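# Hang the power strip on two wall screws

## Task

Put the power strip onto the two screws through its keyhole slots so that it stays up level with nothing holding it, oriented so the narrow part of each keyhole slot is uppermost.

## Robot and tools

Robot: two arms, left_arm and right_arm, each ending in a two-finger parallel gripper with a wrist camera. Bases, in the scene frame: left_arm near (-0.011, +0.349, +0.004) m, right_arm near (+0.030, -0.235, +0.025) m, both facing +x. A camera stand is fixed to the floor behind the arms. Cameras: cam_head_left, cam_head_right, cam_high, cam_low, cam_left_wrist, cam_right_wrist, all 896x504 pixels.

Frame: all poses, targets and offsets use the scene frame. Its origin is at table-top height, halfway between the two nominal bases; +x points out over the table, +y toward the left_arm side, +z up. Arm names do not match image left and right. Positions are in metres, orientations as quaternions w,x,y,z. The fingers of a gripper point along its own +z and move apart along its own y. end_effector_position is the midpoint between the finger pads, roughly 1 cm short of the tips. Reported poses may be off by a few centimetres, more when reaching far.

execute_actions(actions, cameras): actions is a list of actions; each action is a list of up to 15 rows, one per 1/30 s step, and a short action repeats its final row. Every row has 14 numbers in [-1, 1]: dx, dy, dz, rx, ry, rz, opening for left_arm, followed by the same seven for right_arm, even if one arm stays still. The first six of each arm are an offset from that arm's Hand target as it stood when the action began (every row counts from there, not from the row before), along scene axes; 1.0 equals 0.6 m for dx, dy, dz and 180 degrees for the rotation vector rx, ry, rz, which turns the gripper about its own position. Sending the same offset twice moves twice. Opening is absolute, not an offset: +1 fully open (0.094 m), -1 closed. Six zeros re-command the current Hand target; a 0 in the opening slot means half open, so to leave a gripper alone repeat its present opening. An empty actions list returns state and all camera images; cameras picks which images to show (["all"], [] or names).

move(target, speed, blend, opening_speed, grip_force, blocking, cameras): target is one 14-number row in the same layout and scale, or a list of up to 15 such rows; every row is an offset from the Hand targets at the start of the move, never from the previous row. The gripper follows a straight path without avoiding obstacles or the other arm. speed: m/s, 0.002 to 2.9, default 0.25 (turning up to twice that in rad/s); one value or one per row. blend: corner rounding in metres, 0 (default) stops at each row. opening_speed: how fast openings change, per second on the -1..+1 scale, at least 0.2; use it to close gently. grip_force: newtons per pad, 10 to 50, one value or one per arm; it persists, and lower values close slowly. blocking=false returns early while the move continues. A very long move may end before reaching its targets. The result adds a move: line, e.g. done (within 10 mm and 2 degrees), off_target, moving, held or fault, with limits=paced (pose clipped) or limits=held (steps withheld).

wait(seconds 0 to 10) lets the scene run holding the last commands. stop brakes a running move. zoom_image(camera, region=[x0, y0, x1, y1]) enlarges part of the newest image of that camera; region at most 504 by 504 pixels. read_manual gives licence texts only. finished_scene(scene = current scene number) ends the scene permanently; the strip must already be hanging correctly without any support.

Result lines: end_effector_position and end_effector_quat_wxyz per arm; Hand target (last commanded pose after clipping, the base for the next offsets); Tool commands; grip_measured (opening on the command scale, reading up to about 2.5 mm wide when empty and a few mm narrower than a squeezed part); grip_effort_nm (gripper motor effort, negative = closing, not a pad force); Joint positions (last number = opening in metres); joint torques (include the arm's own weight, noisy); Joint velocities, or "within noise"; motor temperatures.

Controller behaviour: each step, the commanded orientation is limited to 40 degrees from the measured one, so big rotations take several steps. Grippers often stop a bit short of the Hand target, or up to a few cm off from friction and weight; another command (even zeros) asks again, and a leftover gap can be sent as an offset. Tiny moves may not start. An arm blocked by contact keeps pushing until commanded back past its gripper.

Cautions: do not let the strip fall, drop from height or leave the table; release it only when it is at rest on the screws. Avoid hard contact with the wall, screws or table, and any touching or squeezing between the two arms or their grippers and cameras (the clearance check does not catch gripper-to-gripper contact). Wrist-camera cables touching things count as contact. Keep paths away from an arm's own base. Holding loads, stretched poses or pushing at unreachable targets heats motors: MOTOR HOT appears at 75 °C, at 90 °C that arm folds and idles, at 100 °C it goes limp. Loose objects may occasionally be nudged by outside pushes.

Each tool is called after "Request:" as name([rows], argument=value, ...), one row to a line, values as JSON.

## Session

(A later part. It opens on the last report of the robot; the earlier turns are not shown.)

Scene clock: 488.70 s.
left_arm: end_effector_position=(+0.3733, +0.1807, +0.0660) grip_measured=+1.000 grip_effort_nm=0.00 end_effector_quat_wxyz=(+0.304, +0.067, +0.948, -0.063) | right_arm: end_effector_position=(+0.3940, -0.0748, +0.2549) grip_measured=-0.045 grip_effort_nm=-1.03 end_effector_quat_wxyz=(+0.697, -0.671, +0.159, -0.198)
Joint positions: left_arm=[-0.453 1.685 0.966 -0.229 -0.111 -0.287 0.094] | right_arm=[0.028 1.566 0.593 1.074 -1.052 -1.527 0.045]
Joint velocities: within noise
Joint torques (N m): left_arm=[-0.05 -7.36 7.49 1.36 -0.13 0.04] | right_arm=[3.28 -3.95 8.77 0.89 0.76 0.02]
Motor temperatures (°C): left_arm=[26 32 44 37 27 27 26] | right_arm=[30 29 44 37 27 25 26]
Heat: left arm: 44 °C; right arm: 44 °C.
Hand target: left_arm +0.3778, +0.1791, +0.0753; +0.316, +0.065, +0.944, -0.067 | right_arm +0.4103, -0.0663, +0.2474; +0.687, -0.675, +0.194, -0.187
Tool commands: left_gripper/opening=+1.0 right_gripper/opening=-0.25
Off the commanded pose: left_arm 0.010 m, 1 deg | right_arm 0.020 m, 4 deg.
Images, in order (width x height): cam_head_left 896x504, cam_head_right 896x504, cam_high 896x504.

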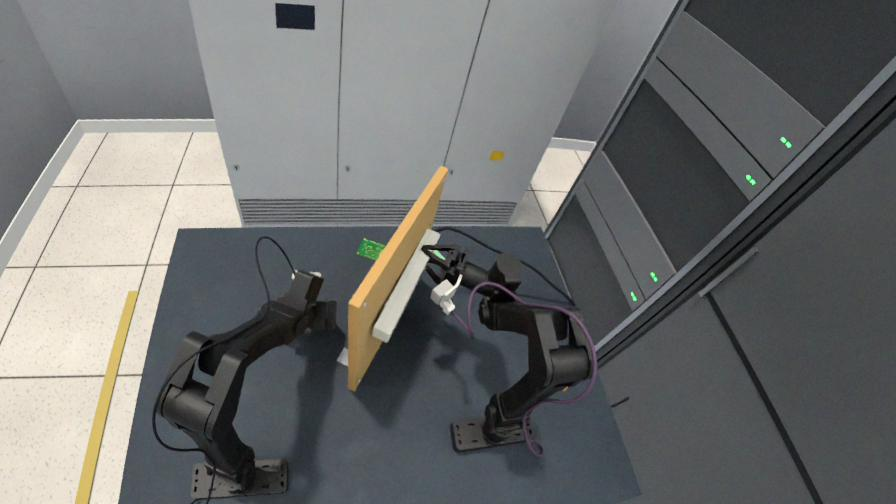

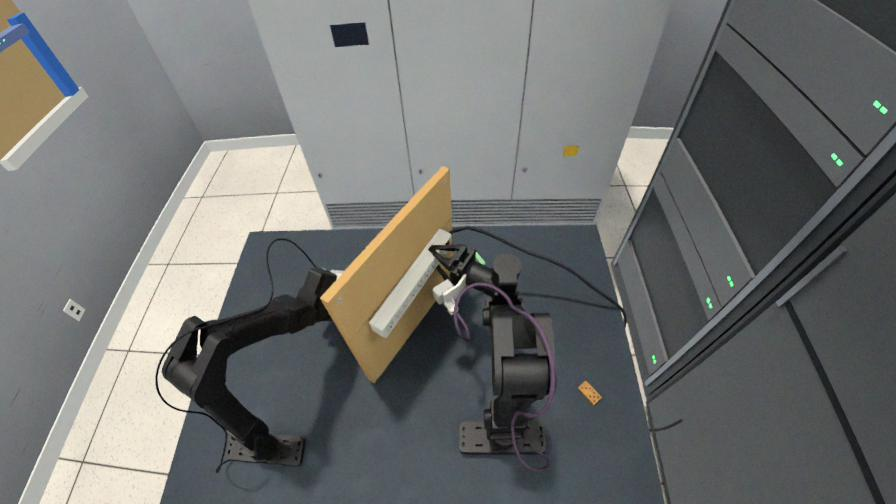

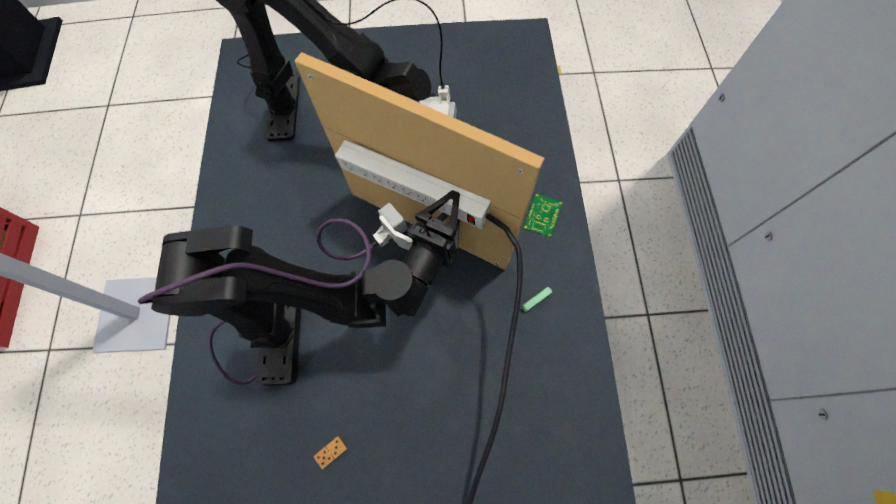

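Request:
zoom_image(camera="cam_head_left", region=[400, 220, 440, 260])

Request:
zoom_image(camera="cam_head_right", region=[415, 220, 455, 260])

Request:
zoom_image(camera="cam_head_left", region=[365, 290, 405, 330])

Request:
zoom_image(camera="cam_head_right", region=[355, 305, 395, 345])

Request:
zoom_image(camera="cam_high", region=[440, 175, 500, 235])

Request:
zoom_image(camera="cam_high", region=[325, 135, 385, 195])

Scaled by 12.600 from the camera's 896x504 image, which has a finer 1280x720 frame.

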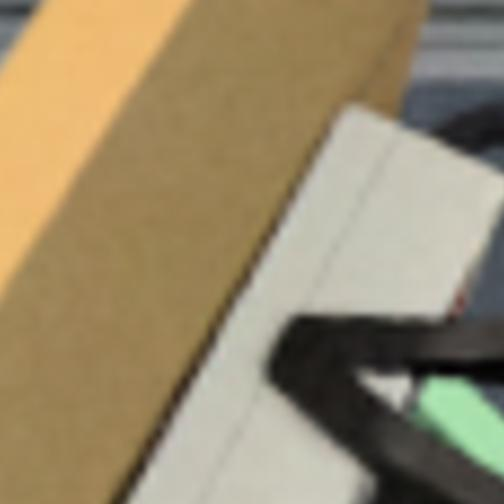

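Scaled by 12.600 from the camera's 896x504 image, which has a finer 1280x720 frame.

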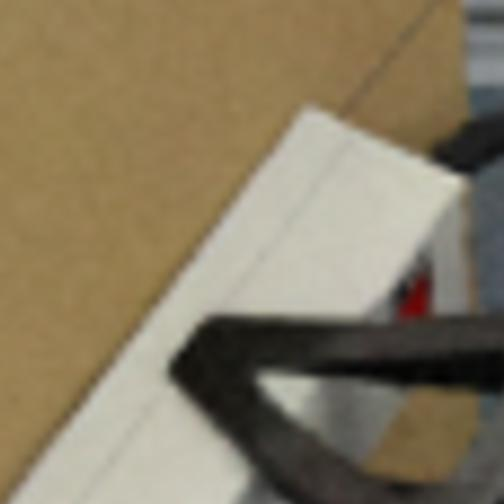

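Scaled by 12.600 from the camera's 896x504 image, which has a finer 1280x720 frame.

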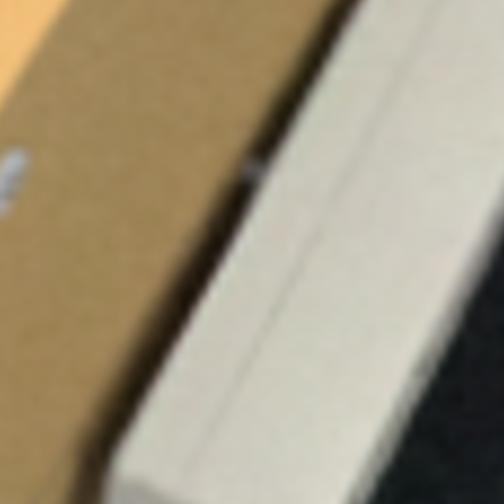

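Scaled by 12.600 from the camera's 896x504 image, which has a finer 1280x720 frame.

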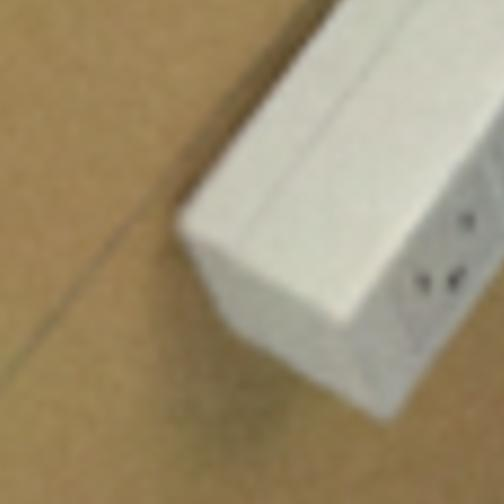

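Scaled by 8.400 from the camera's 896x504 image, which has a finer 1280x720 frame.

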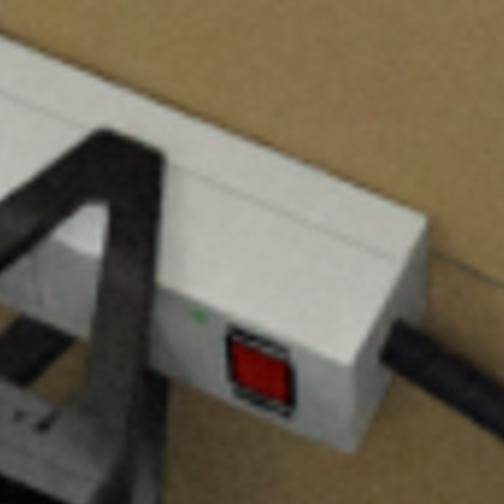

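Scaled by 8.400 from the camera's 896x504 image, which has a finer 1280x720 frame.

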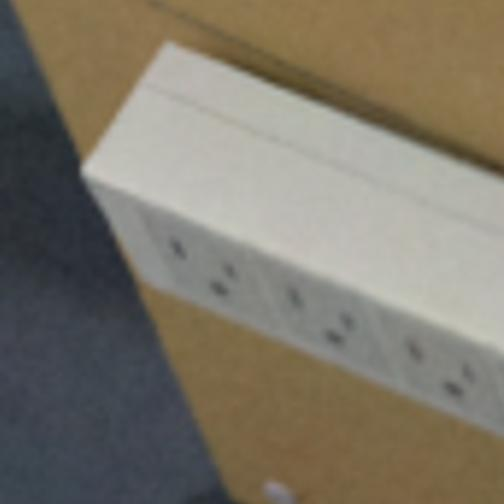

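Request:
move(target=[0,0,0,0,0,0,1, 0,0,0,0.0070,0.0120,0.0,-0.25], speed=0.03)

Scene clock: 495.97 s.
left_arm: end_effector_position=(+0.3733, +0.1807, +0.0660) grip_measured=+1.000 grip_effort_nm=0.00 end_effector_quat_wxyz=(+0.304, +0.067, +0.948, -0.063) | right_arm: end_effector_position=(+0.3940, -0.0748, +0.2549) grip_measured=-0.045 grip_effort_nm=-1.03 end_effector_quat_wxyz=(+0.698, -0.670, +0.161, -0.196)
Joint positions: left_arm=[-0.453 1.685 0.966 -0.229 -0.111 -0.287 0.094] | right_arm=[0.028 1.566 0.593 1.074 -1.052 -1.521 0.045]
Joint torques (N m): left_arm=[-0.03 -7.36 7.5 1.36 -0.13 0.04] | right_arm=[3.36 -3.77 8.65 0.89 0.7 0.36]
Heat: left arm: 44 °C; right arm: 45 °C.
Hand target: left_arm +0.3778, +0.1791, +0.0753; +0.316, +0.065, +0.944, -0.067 | right_arm +0.4103, -0.0663, +0.2474; +0.691, -0.671, +0.209, -0.172
Off the commanded pose: left_arm 0.010 m, 1 deg | right_arm 0.020 m, 6 deg.
move: off_target (right_arm)

Request:
move(target=[0,0,0,0,0,0,1, 0,0,0,0.0070,0.0120,0.0,-0.25], speed=0.03)

Scene clock: 500.67 s.
left_arm: end_effector_position=(+0.3733, +0.1807, +0.0660) grip_measured=+1.000 grip_effort_nm=0.01 end_effector_quat_wxyz=(+0.304, +0.067, +0.948, -0.063) | right_arm: end_effector_position=(+0.3940, -0.0748, +0.2549) grip_measured=-0.045 grip_effort_nm=-1.03 end_effector_quat_wxyz=(+0.698, -0.670, +0.163, -0.194)
Joint positions: left_arm=[-0.453 1.685 0.966 -0.229 -0.111 -0.287 0.094] | right_arm=[0.028 1.566 0.593 1.074 -1.052 -1.515 0.045]
Joint torques (N m): left_arm=[-0.03 -7.36 7.5 1.36 -0.13 0.04] | right_arm=[3.45 -3.66 8.55 0.91 0.68 0.69]
Heat: left arm: 44 °C; right arm: 45 °C.
Hand target: left_arm +0.3778, +0.1791, +0.0753; +0.316, +0.065, +0.944, -0.067 | right_arm +0.4103, -0.0663, +0.2474; +0.694, -0.666, +0.224, -0.157
Off the commanded pose: left_arm 0.010 m, 1 deg | right_arm 0.020 m, 8 deg.
move: off_target (right_arm)

Request:
move(target=[0,0,0,0,0,0,1, 0,0,0,0.0084,0.0144,0.0,-0.25], speed=0.03)

Scene clock: 502.63 s.
left_arm: end_effector_position=(+0.3733, +0.1807, +0.0660) grip_measured=+1.000 grip_effort_nm=0.01 end_effector_quat_wxyz=(+0.304, +0.067, +0.948, -0.063) | right_arm: end_effector_position=(+0.3945, -0.0751, +0.2553) grip_measured=-0.045 grip_effort_nm=-1.03 end_effector_quat_wxyz=(+0.701, -0.666, +0.175, -0.184)
Joint positions: left_arm=[-0.453 1.685 0.966 -0.229 -0.111 -0.287 0.094] | right_arm=[0.028 1.566 0.593 1.076 -1.049 -1.481 0.045]
Joint torques (N m): left_arm=[-0.02 -7.38 7.49 1.36 -0.13 0.04] | right_arm=[3.34 -3.89 8.7 0.94 0.72 0.89]
Heat: left arm: 44 °C; right arm: 45 °C.
Hand target: left_arm +0.3778, +0.1791, +0.0753; +0.316, +0.065, +0.944, -0.067 | right_arm +0.4104, -0.0664, +0.2474; +0.697, -0.660, +0.242, -0.139
Off the commanded pose: left_arm 0.010 m, 1 deg | right_arm 0.020 m, 9 deg.
move: off_target (right_arm)

Request:
move(target=[0,0,0,0,0,0,1, 0,0,0,0.0042,0.0072,0.0,-0.25], speed=0.02)

Scene clock: 504.23 s.
left_arm: end_effector_position=(+0.3733, +0.1807, +0.0660) grip_measured=+1.000 grip_effort_nm=0.00 end_effector_quat_wxyz=(+0.304, +0.067, +0.948, -0.063) | right_arm: end_effector_position=(+0.3948, -0.0749, +0.2555) grip_measured=-0.045 grip_effort_nm=-1.03 end_effector_quat_wxyz=(+0.703, -0.664, +0.181, -0.178)
Joint positions: left_arm=[-0.453 1.685 0.966 -0.229 -0.111 -0.287 0.094] | right_arm=[0.029 1.566 0.593 1.077 -1.045 -1.463 0.045]
Joint torques (N m): left_arm=[-0.02 -7.36 7.5 1.36 -0.13 0.04] | right_arm=[3.41 -3.7 8.81 0.96 0.61 0.92]
Heat: left arm: 44 °C; right arm: 45 °C.
Hand target: left_arm +0.3778, +0.1791, +0.0753; +0.316, +0.065, +0.944, -0.067 | right_arm +0.4103, -0.0664, +0.2474; +0.699, -0.657, +0.250, -0.130
Off the commanded pose: left_arm 0.010 m, 1 deg | right_arm 0.019 m, 10 deg.
move: off_target (right_arm)

Request:
execute_actions(actions=[], cameras=["cam_head_left","cam_head_right","cam_high"])

Request:
zoom_image(camera="cam_head_left", region=[365, 220, 445, 330])

Request:
zoom_image(camera="cam_high", region=[320, 125, 500, 245])

Request:
zoom_image(camera="cam_head_right", region=[355, 220, 455, 340])

Scene clock: 504.97 s.
left_arm: end_effector_position=(+0.3733, +0.1807, +0.0660) grip_measured=+1.000 grip_effort_nm=0.00 end_effector_quat_wxyz=(+0.304, +0.067, +0.948, -0.063) | right_arm: end_effector_position=(+0.3948, -0.0749, +0.2555) grip_measured=-0.045 grip_effort_nm=-1.03 end_effector_quat_wxyz=(+0.703, -0.664, +0.181, -0.178)
Joint positions: left_arm=[-0.453 1.685 0.966 -0.229 -0.111 -0.287 0.094] | right_arm=[0.029 1.566 0.593 1.077 -1.045 -1.463 0.045]
Joint velocities: within noise
Joint torques (N m): left_arm=[-0.02 -7.36 7.49 1.36 -0.13 0.03] | right_arm=[3.29 -3.84 8.55 0.87 0.63 0.92]
Motor temperatures (°C): left_arm=[26 32 44 37 27 27 26] | right_arm=[29 28 45 36 27 26 26]
Heat: left arm: 44 °C; right arm: 45 °C.
Hand target: left_arm +0.3778, +0.1791, +0.0753; +0.316, +0.065, +0.944, -0.067 | right_arm +0.4103, -0.0664, +0.2474; +0.699, -0.657, +0.250, -0.130
Tool commands: left_gripper/opening=+1.0 right_gripper/opening=-0.25
Off the commanded pose: left_arm 0.010 m, 1 deg | right_arm 0.019 m, 10 deg.
Images, in order (width x height): cam_head_left 896x504, cam_head_right 896x504, cam_high 896x504.

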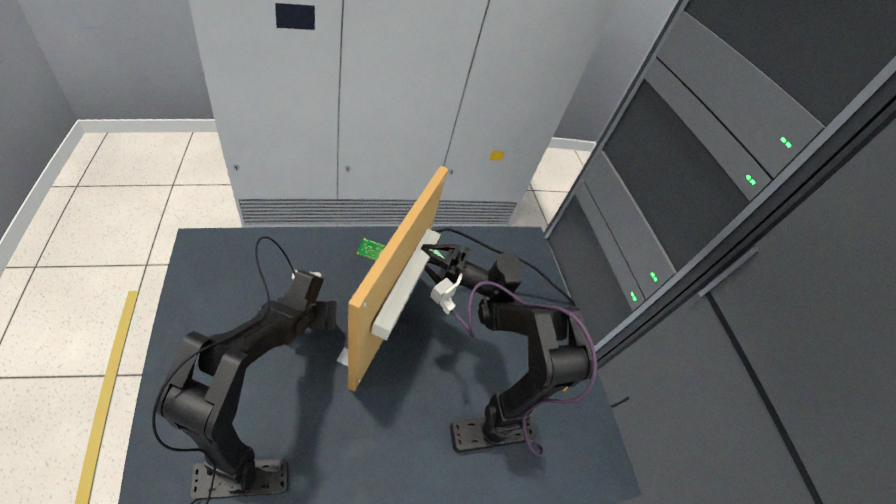

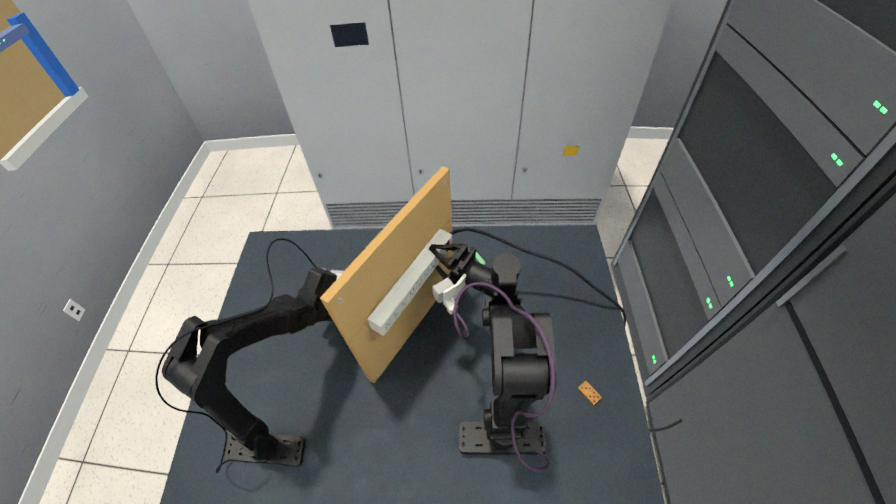

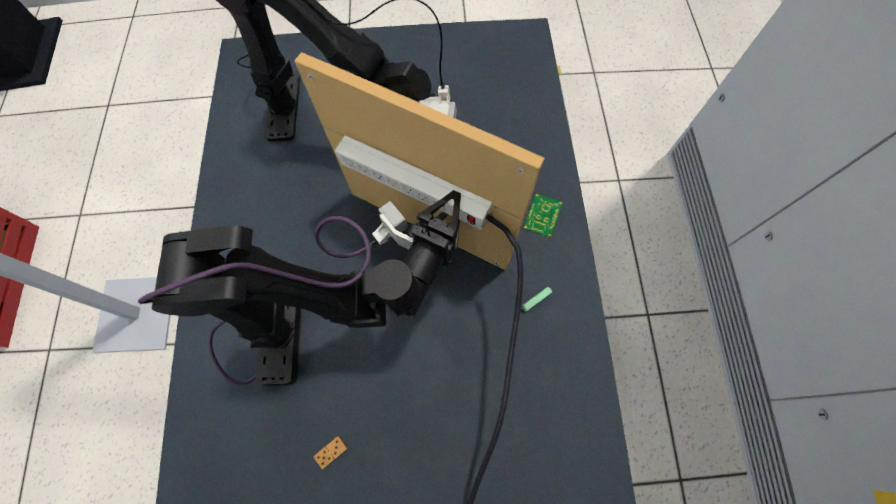

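Scaled by 4.582 from the camera's 896x504 image, which has a finer 1280x720 frame.

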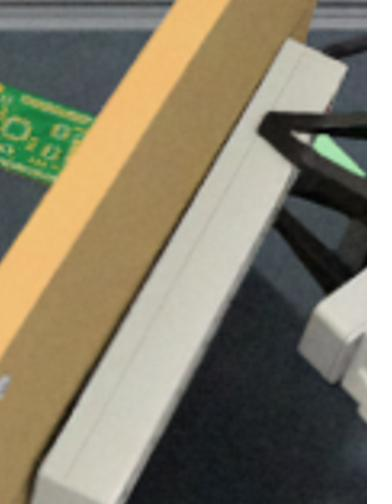

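Scaled by 2.800 from the camera's 896x504 image, which has a finer 1280x720 frame.

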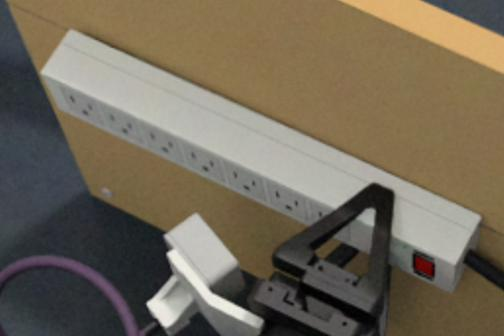

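Scaled by 4.200 from the camera's 896x504 image, which has a finer 1280x720 frame.

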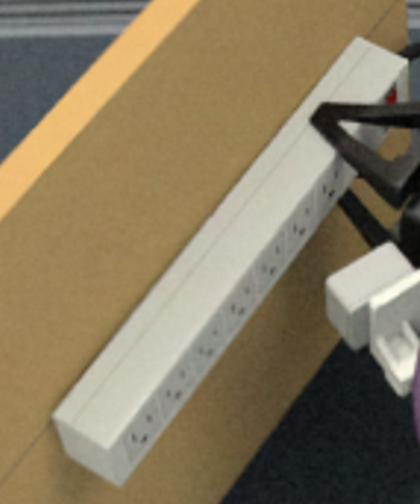

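Request:
zoom_image(camera="cam_head_left", region=[365, 290, 405, 330])

Request:
zoom_image(camera="cam_head_right", region=[355, 300, 395, 340])

Request:
zoom_image(camera="cam_high", region=[325, 125, 385, 185])

Request:
zoom_image(camera="cam_head_left", region=[400, 220, 440, 260])

Request:
zoom_image(camera="cam_head_right", region=[415, 220, 455, 260])

Request:
zoom_image(camera="cam_high", region=[440, 175, 500, 235])

Scaled by 12.600 from the camera's 896x504 image, which has a finer 1280x720 frame.

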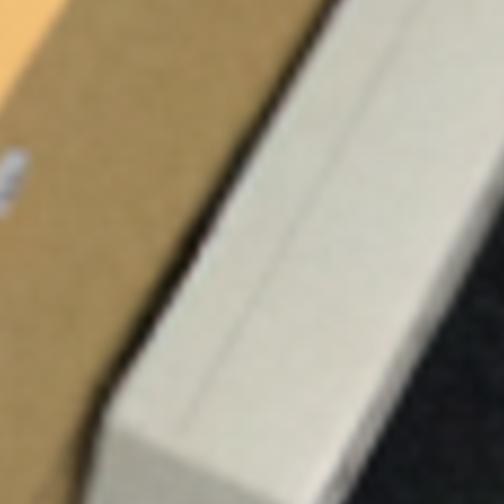

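Scaled by 12.600 from the camera's 896x504 image, which has a finer 1280x720 frame.

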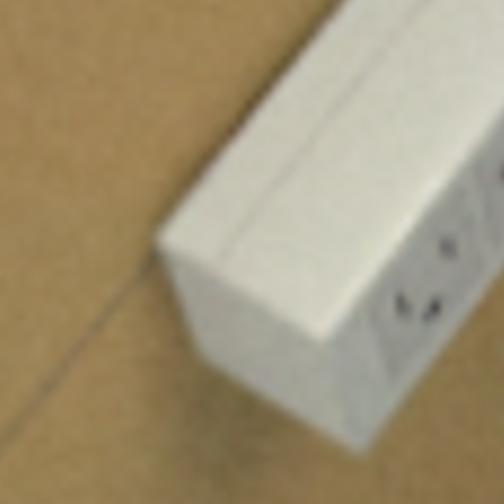

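Scaled by 8.400 from the camera's 896x504 image, which has a finer 1280x720 frame.

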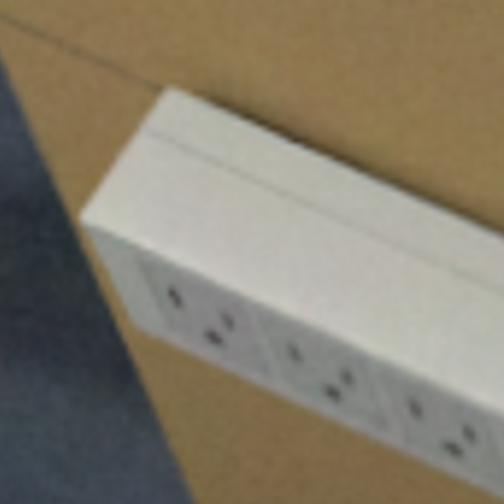

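Scaled by 12.600 from the camera's 896x504 image, which has a finer 1280x720 frame.

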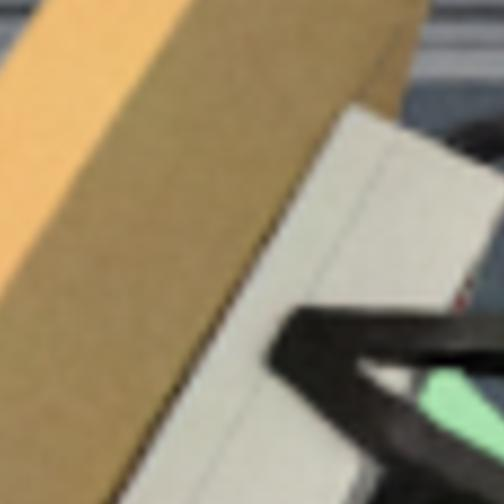

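Scaled by 12.600 from the camera's 896x504 image, which has a finer 1280x720 frame.

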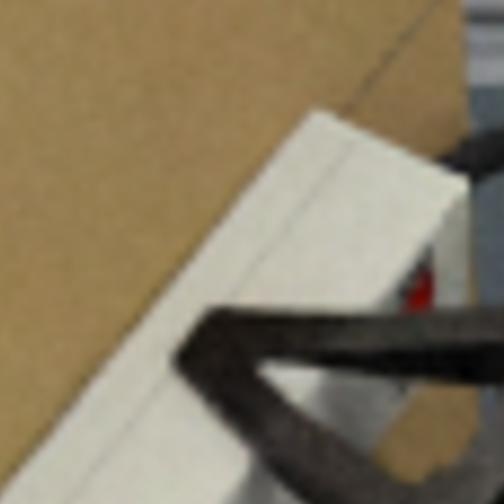

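Scaled by 8.400 from the camera's 896x504 image, which has a finer 1280x720 frame.

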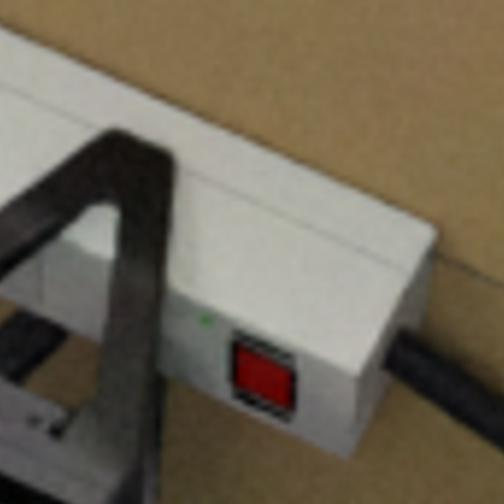

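Request:
move(target=[0,0,0,0,0,0,1, -0.0115,0.0068,0,0,0,0,-0.25], speed=0.03)

Scene clock: 512.77 s.
left_arm: end_effector_position=(+0.3733, +0.1807, +0.0660) grip_measured=+1.000 grip_effort_nm=0.00 end_effector_quat_wxyz=(+0.304, +0.067, +0.948, -0.063) | right_arm: end_effector_position=(+0.3949, -0.0747, +0.2557) grip_measured=-0.045 grip_effort_nm=-1.03 end_effector_quat_wxyz=(+0.703, -0.664, +0.181, -0.178)
Joint positions: left_arm=[-0.453 1.685 0.966 -0.229 -0.111 -0.287 0.094] | right_arm=[0.03 1.565 0.593 1.077 -1.043 -1.462 0.045]
Joint torques (N m): left_arm=[-0.03 -7.36 7.49 1.35 -0.13 0.04] | right_arm=[4.52 -5.63 6.41 0.9 0.74 0.93]
Heat: left arm: 44 °C; right arm: 45 °C.
Hand target: left_arm +0.3778, +0.1791, +0.0753; +0.316, +0.065, +0.944, -0.067 | right_arm +0.4035, -0.0623, +0.2474; +0.699, -0.657, +0.250, -0.130
Off the commanded pose: left_arm 0.010 m, 1 deg | right_arm 0.017 m, 10 deg.
move: off_target (right_arm)

Request:
move(target=[0,0,0,0,0,0,1, -0.0115,0.0068,0,0,0,0,-0.25], speed=0.03)

Scene clock: 514.07 s.
left_arm: end_effector_position=(+0.3733, +0.1807, +0.0660) grip_measured=+1.000 grip_effort_nm=0.00 end_effector_quat_wxyz=(+0.304, +0.067, +0.948, -0.063) | right_arm: end_effector_position=(+0.3953, -0.0741, +0.2554) grip_measured=-0.045 grip_effort_nm=-1.03 end_effector_quat_wxyz=(+0.701, -0.661, +0.197, -0.182)
Joint positions: left_arm=[-0.453 1.685 0.966 -0.229 -0.111 -0.287 0.094] | right_arm=[0.042 1.544 0.58 1.055 -1.003 -1.46 0.045]
Joint torques (N m): left_arm=[-0.03 -7.38 7.5 1.36 -0.13 0.03] | right_arm=[4.98 -6.13 5.79 1.02 0.53 0.88]
Heat: left arm: 44 °C; right arm: 45 °C.
Hand target: left_arm +0.3778, +0.1791, +0.0753; +0.316, +0.065, +0.944, -0.067 | right_arm +0.3965, -0.0581, +0.2474; +0.699, -0.657, +0.250, -0.130
Off the commanded pose: left_arm 0.010 m, 1 deg | right_arm 0.018 m, 9 deg.
move: off_target (right_arm)

Request:
execute_actions(actions=[], cameras=["cam_head_left","cam_head_right","cam_high"])

Request:
zoom_image(camera="cam_head_left", region=[365, 220, 445, 330])

Request:
zoom_image(camera="cam_head_left", region=[365, 290, 405, 330])

Request:
zoom_image(camera="cam_head_right", region=[355, 300, 395, 340])

Request:
zoom_image(camera="cam_high", region=[320, 125, 500, 245])

Request:
zoom_image(camera="cam_high", region=[325, 125, 385, 185])

Request:
zoom_image(camera="cam_head_left", region=[400, 220, 440, 260])

Request:
zoom_image(camera="cam_head_right", region=[415, 220, 455, 260])

Request:
zoom_image(camera="cam_high", region=[440, 175, 500, 235])

Scene clock: 515.97 s.
left_arm: end_effector_position=(+0.3733, +0.1807, +0.0660) grip_measured=+1.000 grip_effort_nm=0.00 end_effector_quat_wxyz=(+0.304, +0.067, +0.948, -0.063) | right_arm: end_effector_position=(+0.3953, -0.0741, +0.2554) grip_measured=-0.045 grip_effort_nm=-1.03 end_effector_quat_wxyz=(+0.701, -0.661, +0.197, -0.182)
Joint positions: left_arm=[-0.453 1.685 0.966 -0.229 -0.111 -0.287 0.094] | right_arm=[0.042 1.544 0.58 1.055 -1.003 -1.46 0.045]
Joint velocities: within noise
Joint torques (N m): left_arm=[-0.03 -7.36 7.5 1.36 -0.13 0.04] | right_arm=[5.16 -6.32 5.78 0.93 0.52 0.9]
Motor temperatures (°C): left_arm=[26 32 44 37 27 27 26] | right_arm=[30 28 44 36 27 26 27]
Heat: left arm: 44 °C; right arm: 44 °C.
Hand target: left_arm +0.3778, +0.1791, +0.0753; +0.316, +0.065, +0.944, -0.067 | right_arm +0.3965, -0.0581, +0.2474; +0.699, -0.657, +0.250, -0.130
Tool commands: left_gripper/opening=+1.0 right_gripper/opening=-0.25
Off the commanded pose: left_arm 0.010 m, 1 deg | right_arm 0.018 m, 9 deg.
Images, in order (width x height): cam_head_left 896x504, cam_head_right 896x504, cam_high 896x504.

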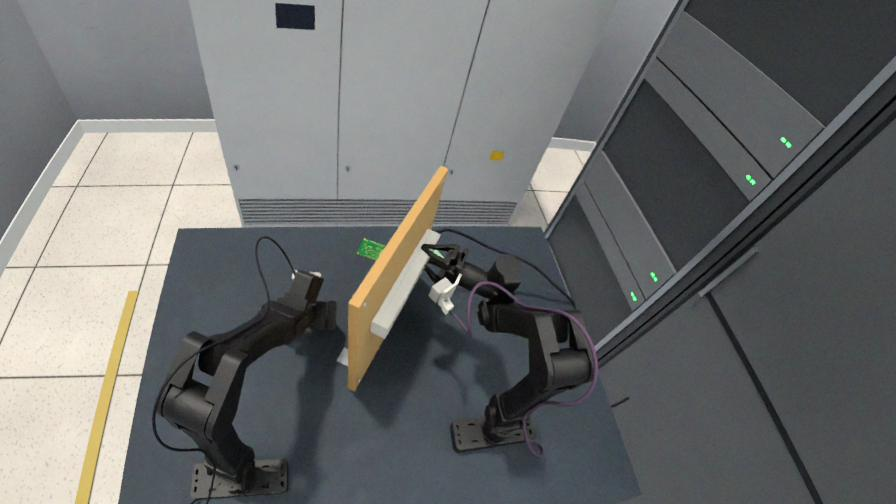

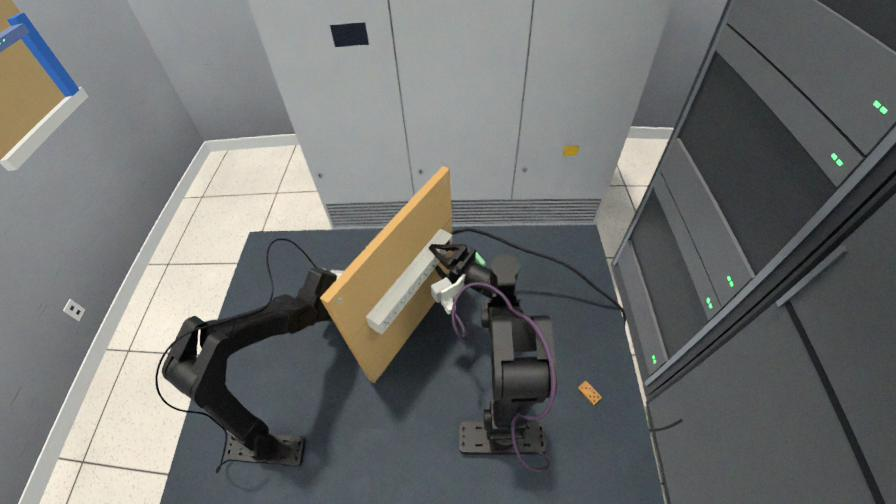

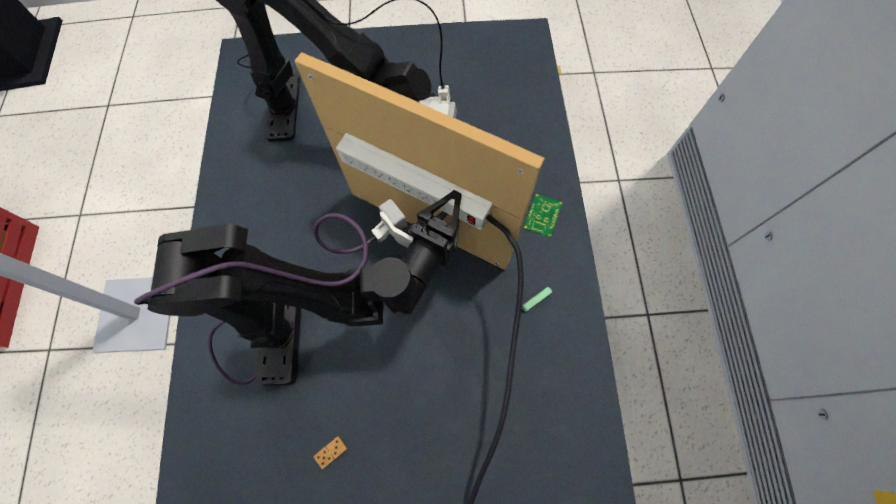

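Scaled by 4.582 from the camera's 896x504 image, which has a finer 1280x720 frame.

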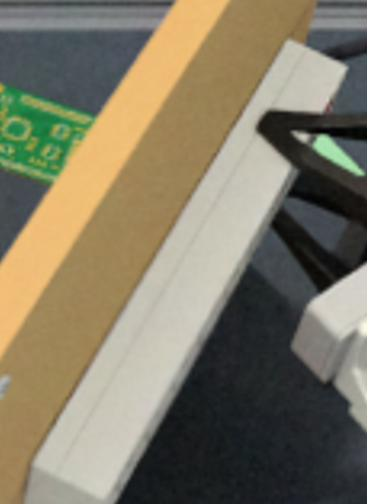

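Scaled by 12.600 from the camera's 896x504 image, which has a finer 1280x720 frame.

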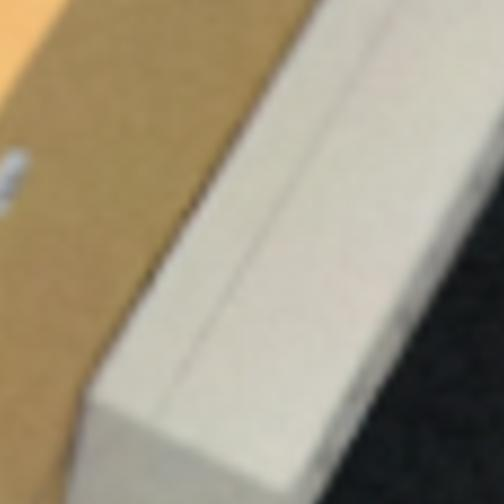

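Scaled by 12.600 from the camera's 896x504 image, which has a finer 1280x720 frame.

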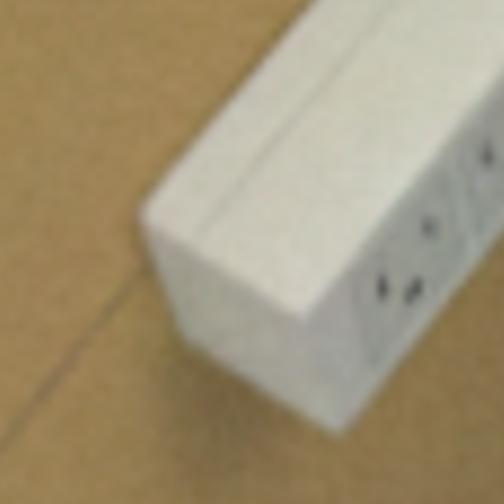

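Scaled by 2.800 from the camera's 896x504 image, which has a finer 1280x720 frame.

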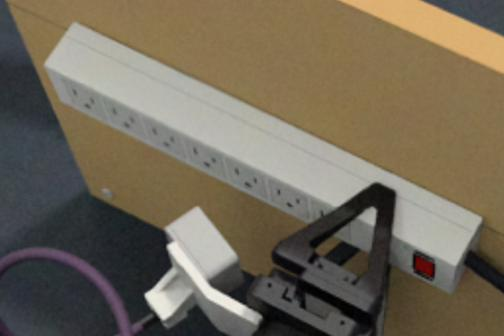

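Scaled by 8.400 from the camera's 896x504 image, which has a finer 1280x720 frame.

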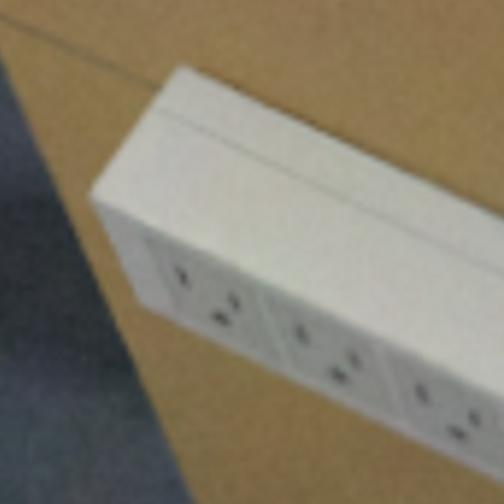

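Scaled by 12.600 from the camera's 896x504 image, which has a finer 1280x720 frame.

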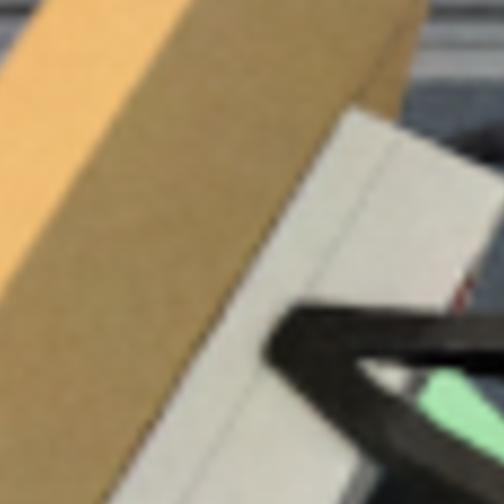

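Scaled by 12.600 from the camera's 896x504 image, which has a finer 1280x720 frame.

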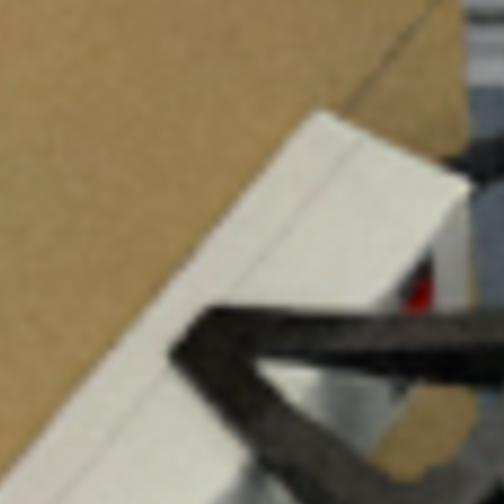

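Scaled by 8.400 from the camera's 896x504 image, which has a finer 1280x720 frame.

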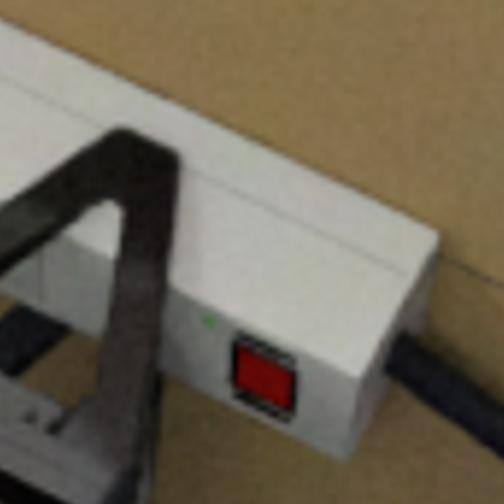

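Request:
move(target=[0,0,0,0,0,0,1, 0,0,-0.0083,-0.0141,-0.0240,0,-0.25], speed=0.03)

Scene clock: 519.43 s.
left_arm: end_effector_position=(+0.3733, +0.1807, +0.0660) grip_measured=+1.000 grip_effort_nm=0.00 end_effector_quat_wxyz=(+0.304, +0.067, +0.948, -0.063) | right_arm: end_effector_position=(+0.3952, -0.0741, +0.2551) grip_measured=-0.045 grip_effort_nm=-1.03 end_effector_quat_wxyz=(+0.700, -0.662, +0.194, -0.186)
Joint positions: left_arm=[-0.453 1.685 0.966 -0.229 -0.111 -0.287 0.094] | right_arm=[0.042 1.544 0.579 1.055 -1.003 -1.47 0.045]
Joint torques (N m): left_arm=[-0.03 -7.36 7.5 1.36 -0.13 0.04] | right_arm=[5.16 -5.34 5 1.2 0.53 0.11]
Heat: left arm: 44 °C; right arm: 44 °C.
Hand target: left_arm +0.3778, +0.1791, +0.0753; +0.316, +0.065, +0.944, -0.067 | right_arm +0.3965, -0.0581, +0.2423; +0.693, -0.667, +0.221, -0.160
Off the commanded pose: left_arm 0.010 m, 1 deg | right_arm 0.020 m, 4 deg.
move: off_target (right_arm)

Request:
move(target=[0,0,0,0,0,0,1, 0,0,-0.0133,-0.0098,-0.0168,0,-0.25], speed=0.03)

Scene clock: 521.10 s.
left_arm: end_effector_position=(+0.3733, +0.1807, +0.0660) grip_measured=+1.000 grip_effort_nm=0.00 end_effector_quat_wxyz=(+0.304, +0.067, +0.948, -0.063) | right_arm: end_effector_position=(+0.3953, -0.0743, +0.2534) grip_measured=-0.045 grip_effort_nm=-1.03 end_effector_quat_wxyz=(+0.698, -0.661, +0.196, -0.191)
Joint positions: left_arm=[-0.453 1.685 0.966 -0.229 -0.111 -0.287 0.094] | right_arm=[0.045 1.544 0.57 1.063 -0.989 -1.475 0.045]
Joint torques (N m): left_arm=[-0.02 -7.38 7.5 1.36 -0.13 0.04] | right_arm=[4.81 -2.84 4.55 1.57 0.34 -0.39]
Heat: left arm: 44 °C; right arm: 43 °C.
Hand target: left_arm +0.3778, +0.1791, +0.0753; +0.316, +0.065, +0.944, -0.067 | right_arm +0.3965, -0.0582, +0.2343; +0.688, -0.673, +0.200, -0.181
Off the commanded pose: left_arm 0.010 m, 1 deg | right_arm 0.025 m, 2 deg.
move: off_target (right_arm)

Request:
move(target=[0,0,0,0,0,0,1, 0,0,-0.0133,-0.0042,-0.0072,0,-0.25], speed=0.03)

Scene clock: 522.60 s.
left_arm: end_effector_position=(+0.3733, +0.1807, +0.0660) grip_measured=+1.000 grip_effort_nm=0.00 end_effector_quat_wxyz=(+0.304, +0.067, +0.948, -0.063) | right_arm: end_effector_position=(+0.3946, -0.0737, +0.2424) grip_measured=-0.045 grip_effort_nm=-1.03 end_effector_quat_wxyz=(+0.695, -0.666, +0.186, -0.200)
Joint positions: left_arm=[-0.453 1.685 0.966 -0.229 -0.111 -0.287 0.094] | right_arm=[0.047 1.578 0.55 1.111 -0.989 -1.511 0.045]
Joint torques (N m): left_arm=[-0.03 -7.36 7.49 1.36 -0.13 0.03] | right_arm=[4.51 -3.4 4.82 1.52 0.37 -0.35]
Heat: left arm: 44 °C; right arm: 43 °C.
Hand target: left_arm +0.3778, +0.1791, +0.0753; +0.316, +0.065, +0.944, -0.067 | right_arm +0.3966, -0.0582, +0.2264; +0.686, -0.676, +0.191, -0.190
Off the commanded pose: left_arm 0.010 m, 1 deg | right_arm 0.022 m, 2 deg.
move: off_target (right_arm)

Request:
execute_actions(actions=[], cameras=["cam_head_left","cam_head_right","cam_high","cam_low"])

Request:
zoom_image(camera="cam_head_left", region=[365, 220, 445, 330])

Request:
zoom_image(camera="cam_high", region=[320, 125, 500, 245])

Request:
zoom_image(camera="cam_head_right", region=[355, 220, 455, 340])

Scene clock: 523.40 s.
left_arm: end_effector_position=(+0.3733, +0.1807, +0.0660) grip_measured=+1.000 grip_effort_nm=0.00 end_effector_quat_wxyz=(+0.304, +0.067, +0.948, -0.063) | right_arm: end_effector_position=(+0.3946, -0.0737, +0.2423) grip_measured=-0.045 grip_effort_nm=-1.03 end_effector_quat_wxyz=(+0.694, -0.666, +0.186, -0.200)
Joint positions: left_arm=[-0.453 1.685 0.966 -0.229 -0.111 -0.287 0.094] | right_arm=[0.047 1.578 0.549 1.111 -0.989 -1.511 0.045]
Joint velocities: within noise
Joint torques (N m): left_arm=[-0.02 -7.38 7.5 1.36 -0.13 0.04] | right_arm=[4.62 -3.14 5.01 1.5 0.35 -0.34]
Motor temperatures (°C): left_arm=[26 32 44 37 27 27 26] | right_arm=[30 28 43 36 27 26 27]
Heat: left arm: 44 °C; right arm: 43 °C.
Hand target: left_arm +0.3778, +0.1791, +0.0753; +0.316, +0.065, +0.944, -0.067 | right_arm +0.3965, -0.0582, +0.2264; +0.686, -0.676, +0.191, -0.190
Tool commands: left_gripper/opening=+1.0 right_gripper/opening=-0.25
Off the commanded pose: left_arm 0.010 m, 1 deg | right_arm 0.022 m, 2 deg.
Images, in order (width x height): cam_head_left 896x504, cam_head_right 896x504, cam_high 896x504, cam_low 896x504.

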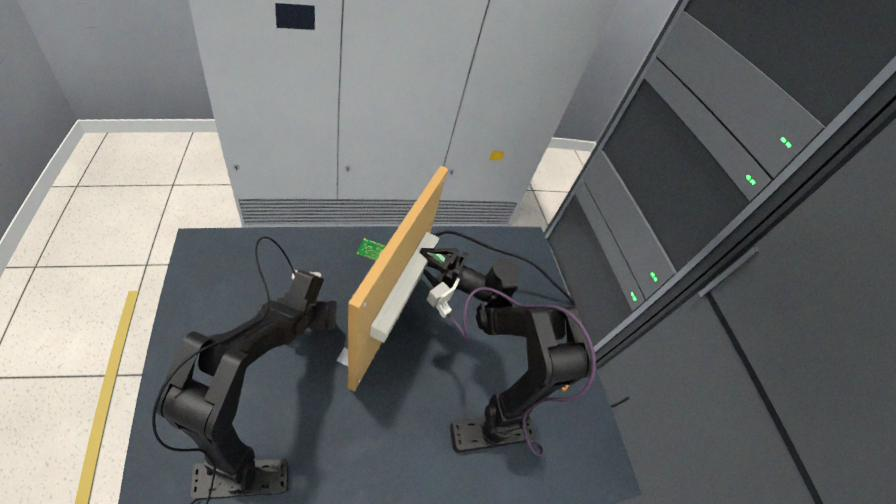

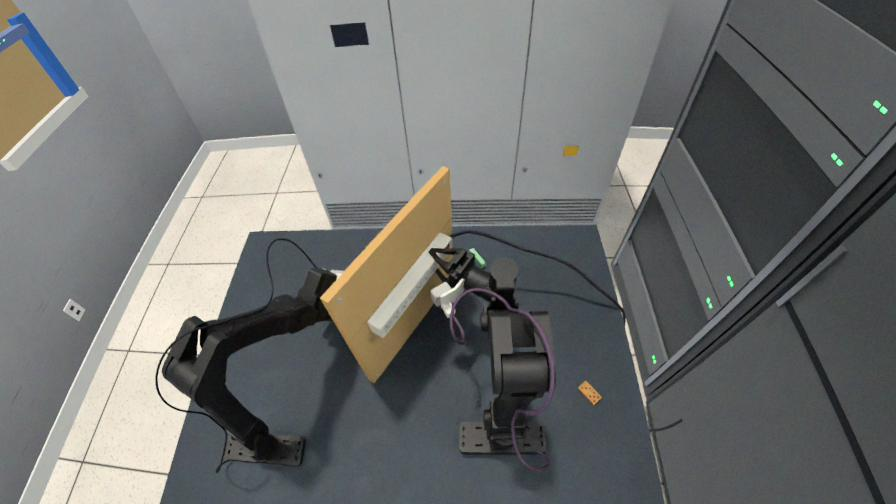

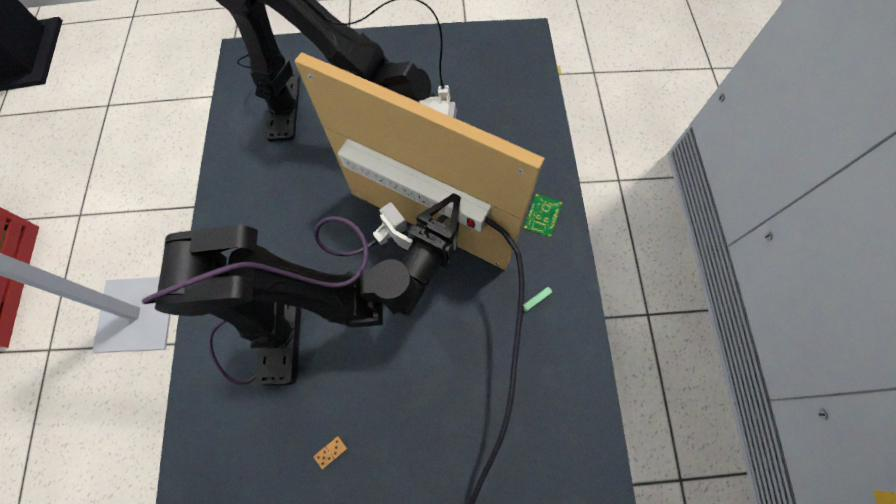

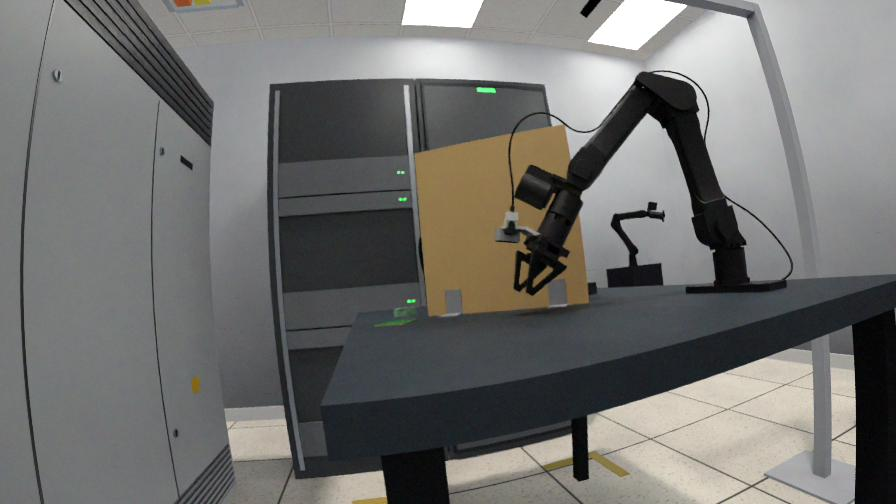

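Scaled by 4.582 from the camera's 896x504 image, which has a finer 1280x720 frame.

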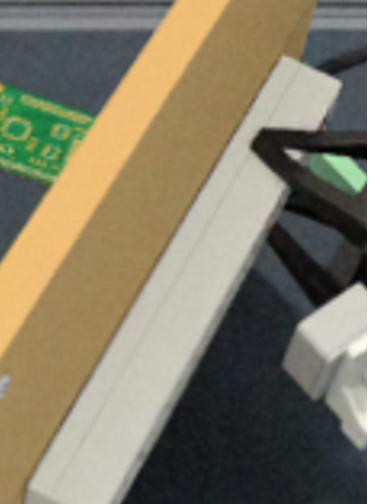

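Scaled by 2.800 from the camera's 896x504 image, which has a finer 1280x720 frame.

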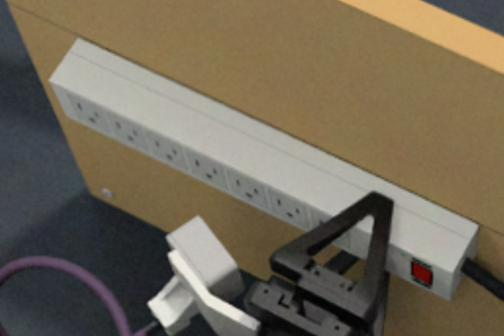

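Scaled by 4.200 from the camera's 896x504 image, which has a finer 1280x720 frame.

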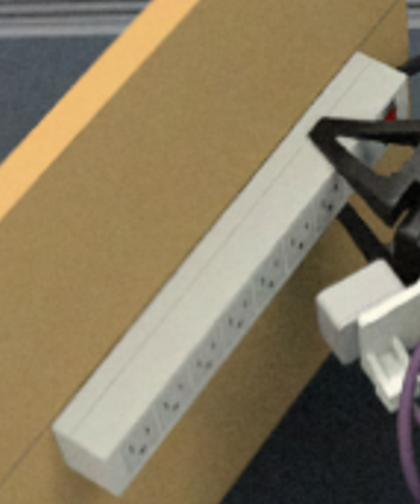

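Request:
move(target=[0,0,0,0,0,0,1, 0,0,-0.0133,0,0,0,-0.25], speed=0.03)

Scene clock: 524.97 s.
left_arm: end_effector_position=(+0.3733, +0.1807, +0.0660) grip_measured=+1.000 grip_effort_nm=0.00 end_effector_quat_wxyz=(+0.304, +0.067, +0.948, -0.063) | right_arm: end_effector_position=(+0.3945, -0.0737, +0.2417) grip_measured=-0.045 grip_effort_nm=-1.03 end_effector_quat_wxyz=(+0.699, -0.661, +0.183, -0.202)
Joint positions: left_arm=[-0.453 1.685 0.966 -0.229 -0.111 -0.287 0.094] | right_arm=[0.047 1.598 0.542 1.162 -0.989 -1.493 0.045]
Joint torques (N m): left_arm=[-0.05 -7.36 7.5 1.36 -0.13 0.04] | right_arm=[4.6 -2.04 4.31 1.41 0.39 -0.51]
Heat: left arm: 44 °C; right arm: 43 °C.
Hand target: left_arm +0.3778, +0.1791, +0.0753; +0.316, +0.065, +0.944, -0.067 | right_arm +0.3966, -0.0582, +0.2184; +0.686, -0.676, +0.191, -0.190
Off the commanded pose: left_arm 0.010 m, 1 deg | right_arm 0.028 m, 3 deg.
move: off_target (right_arm)


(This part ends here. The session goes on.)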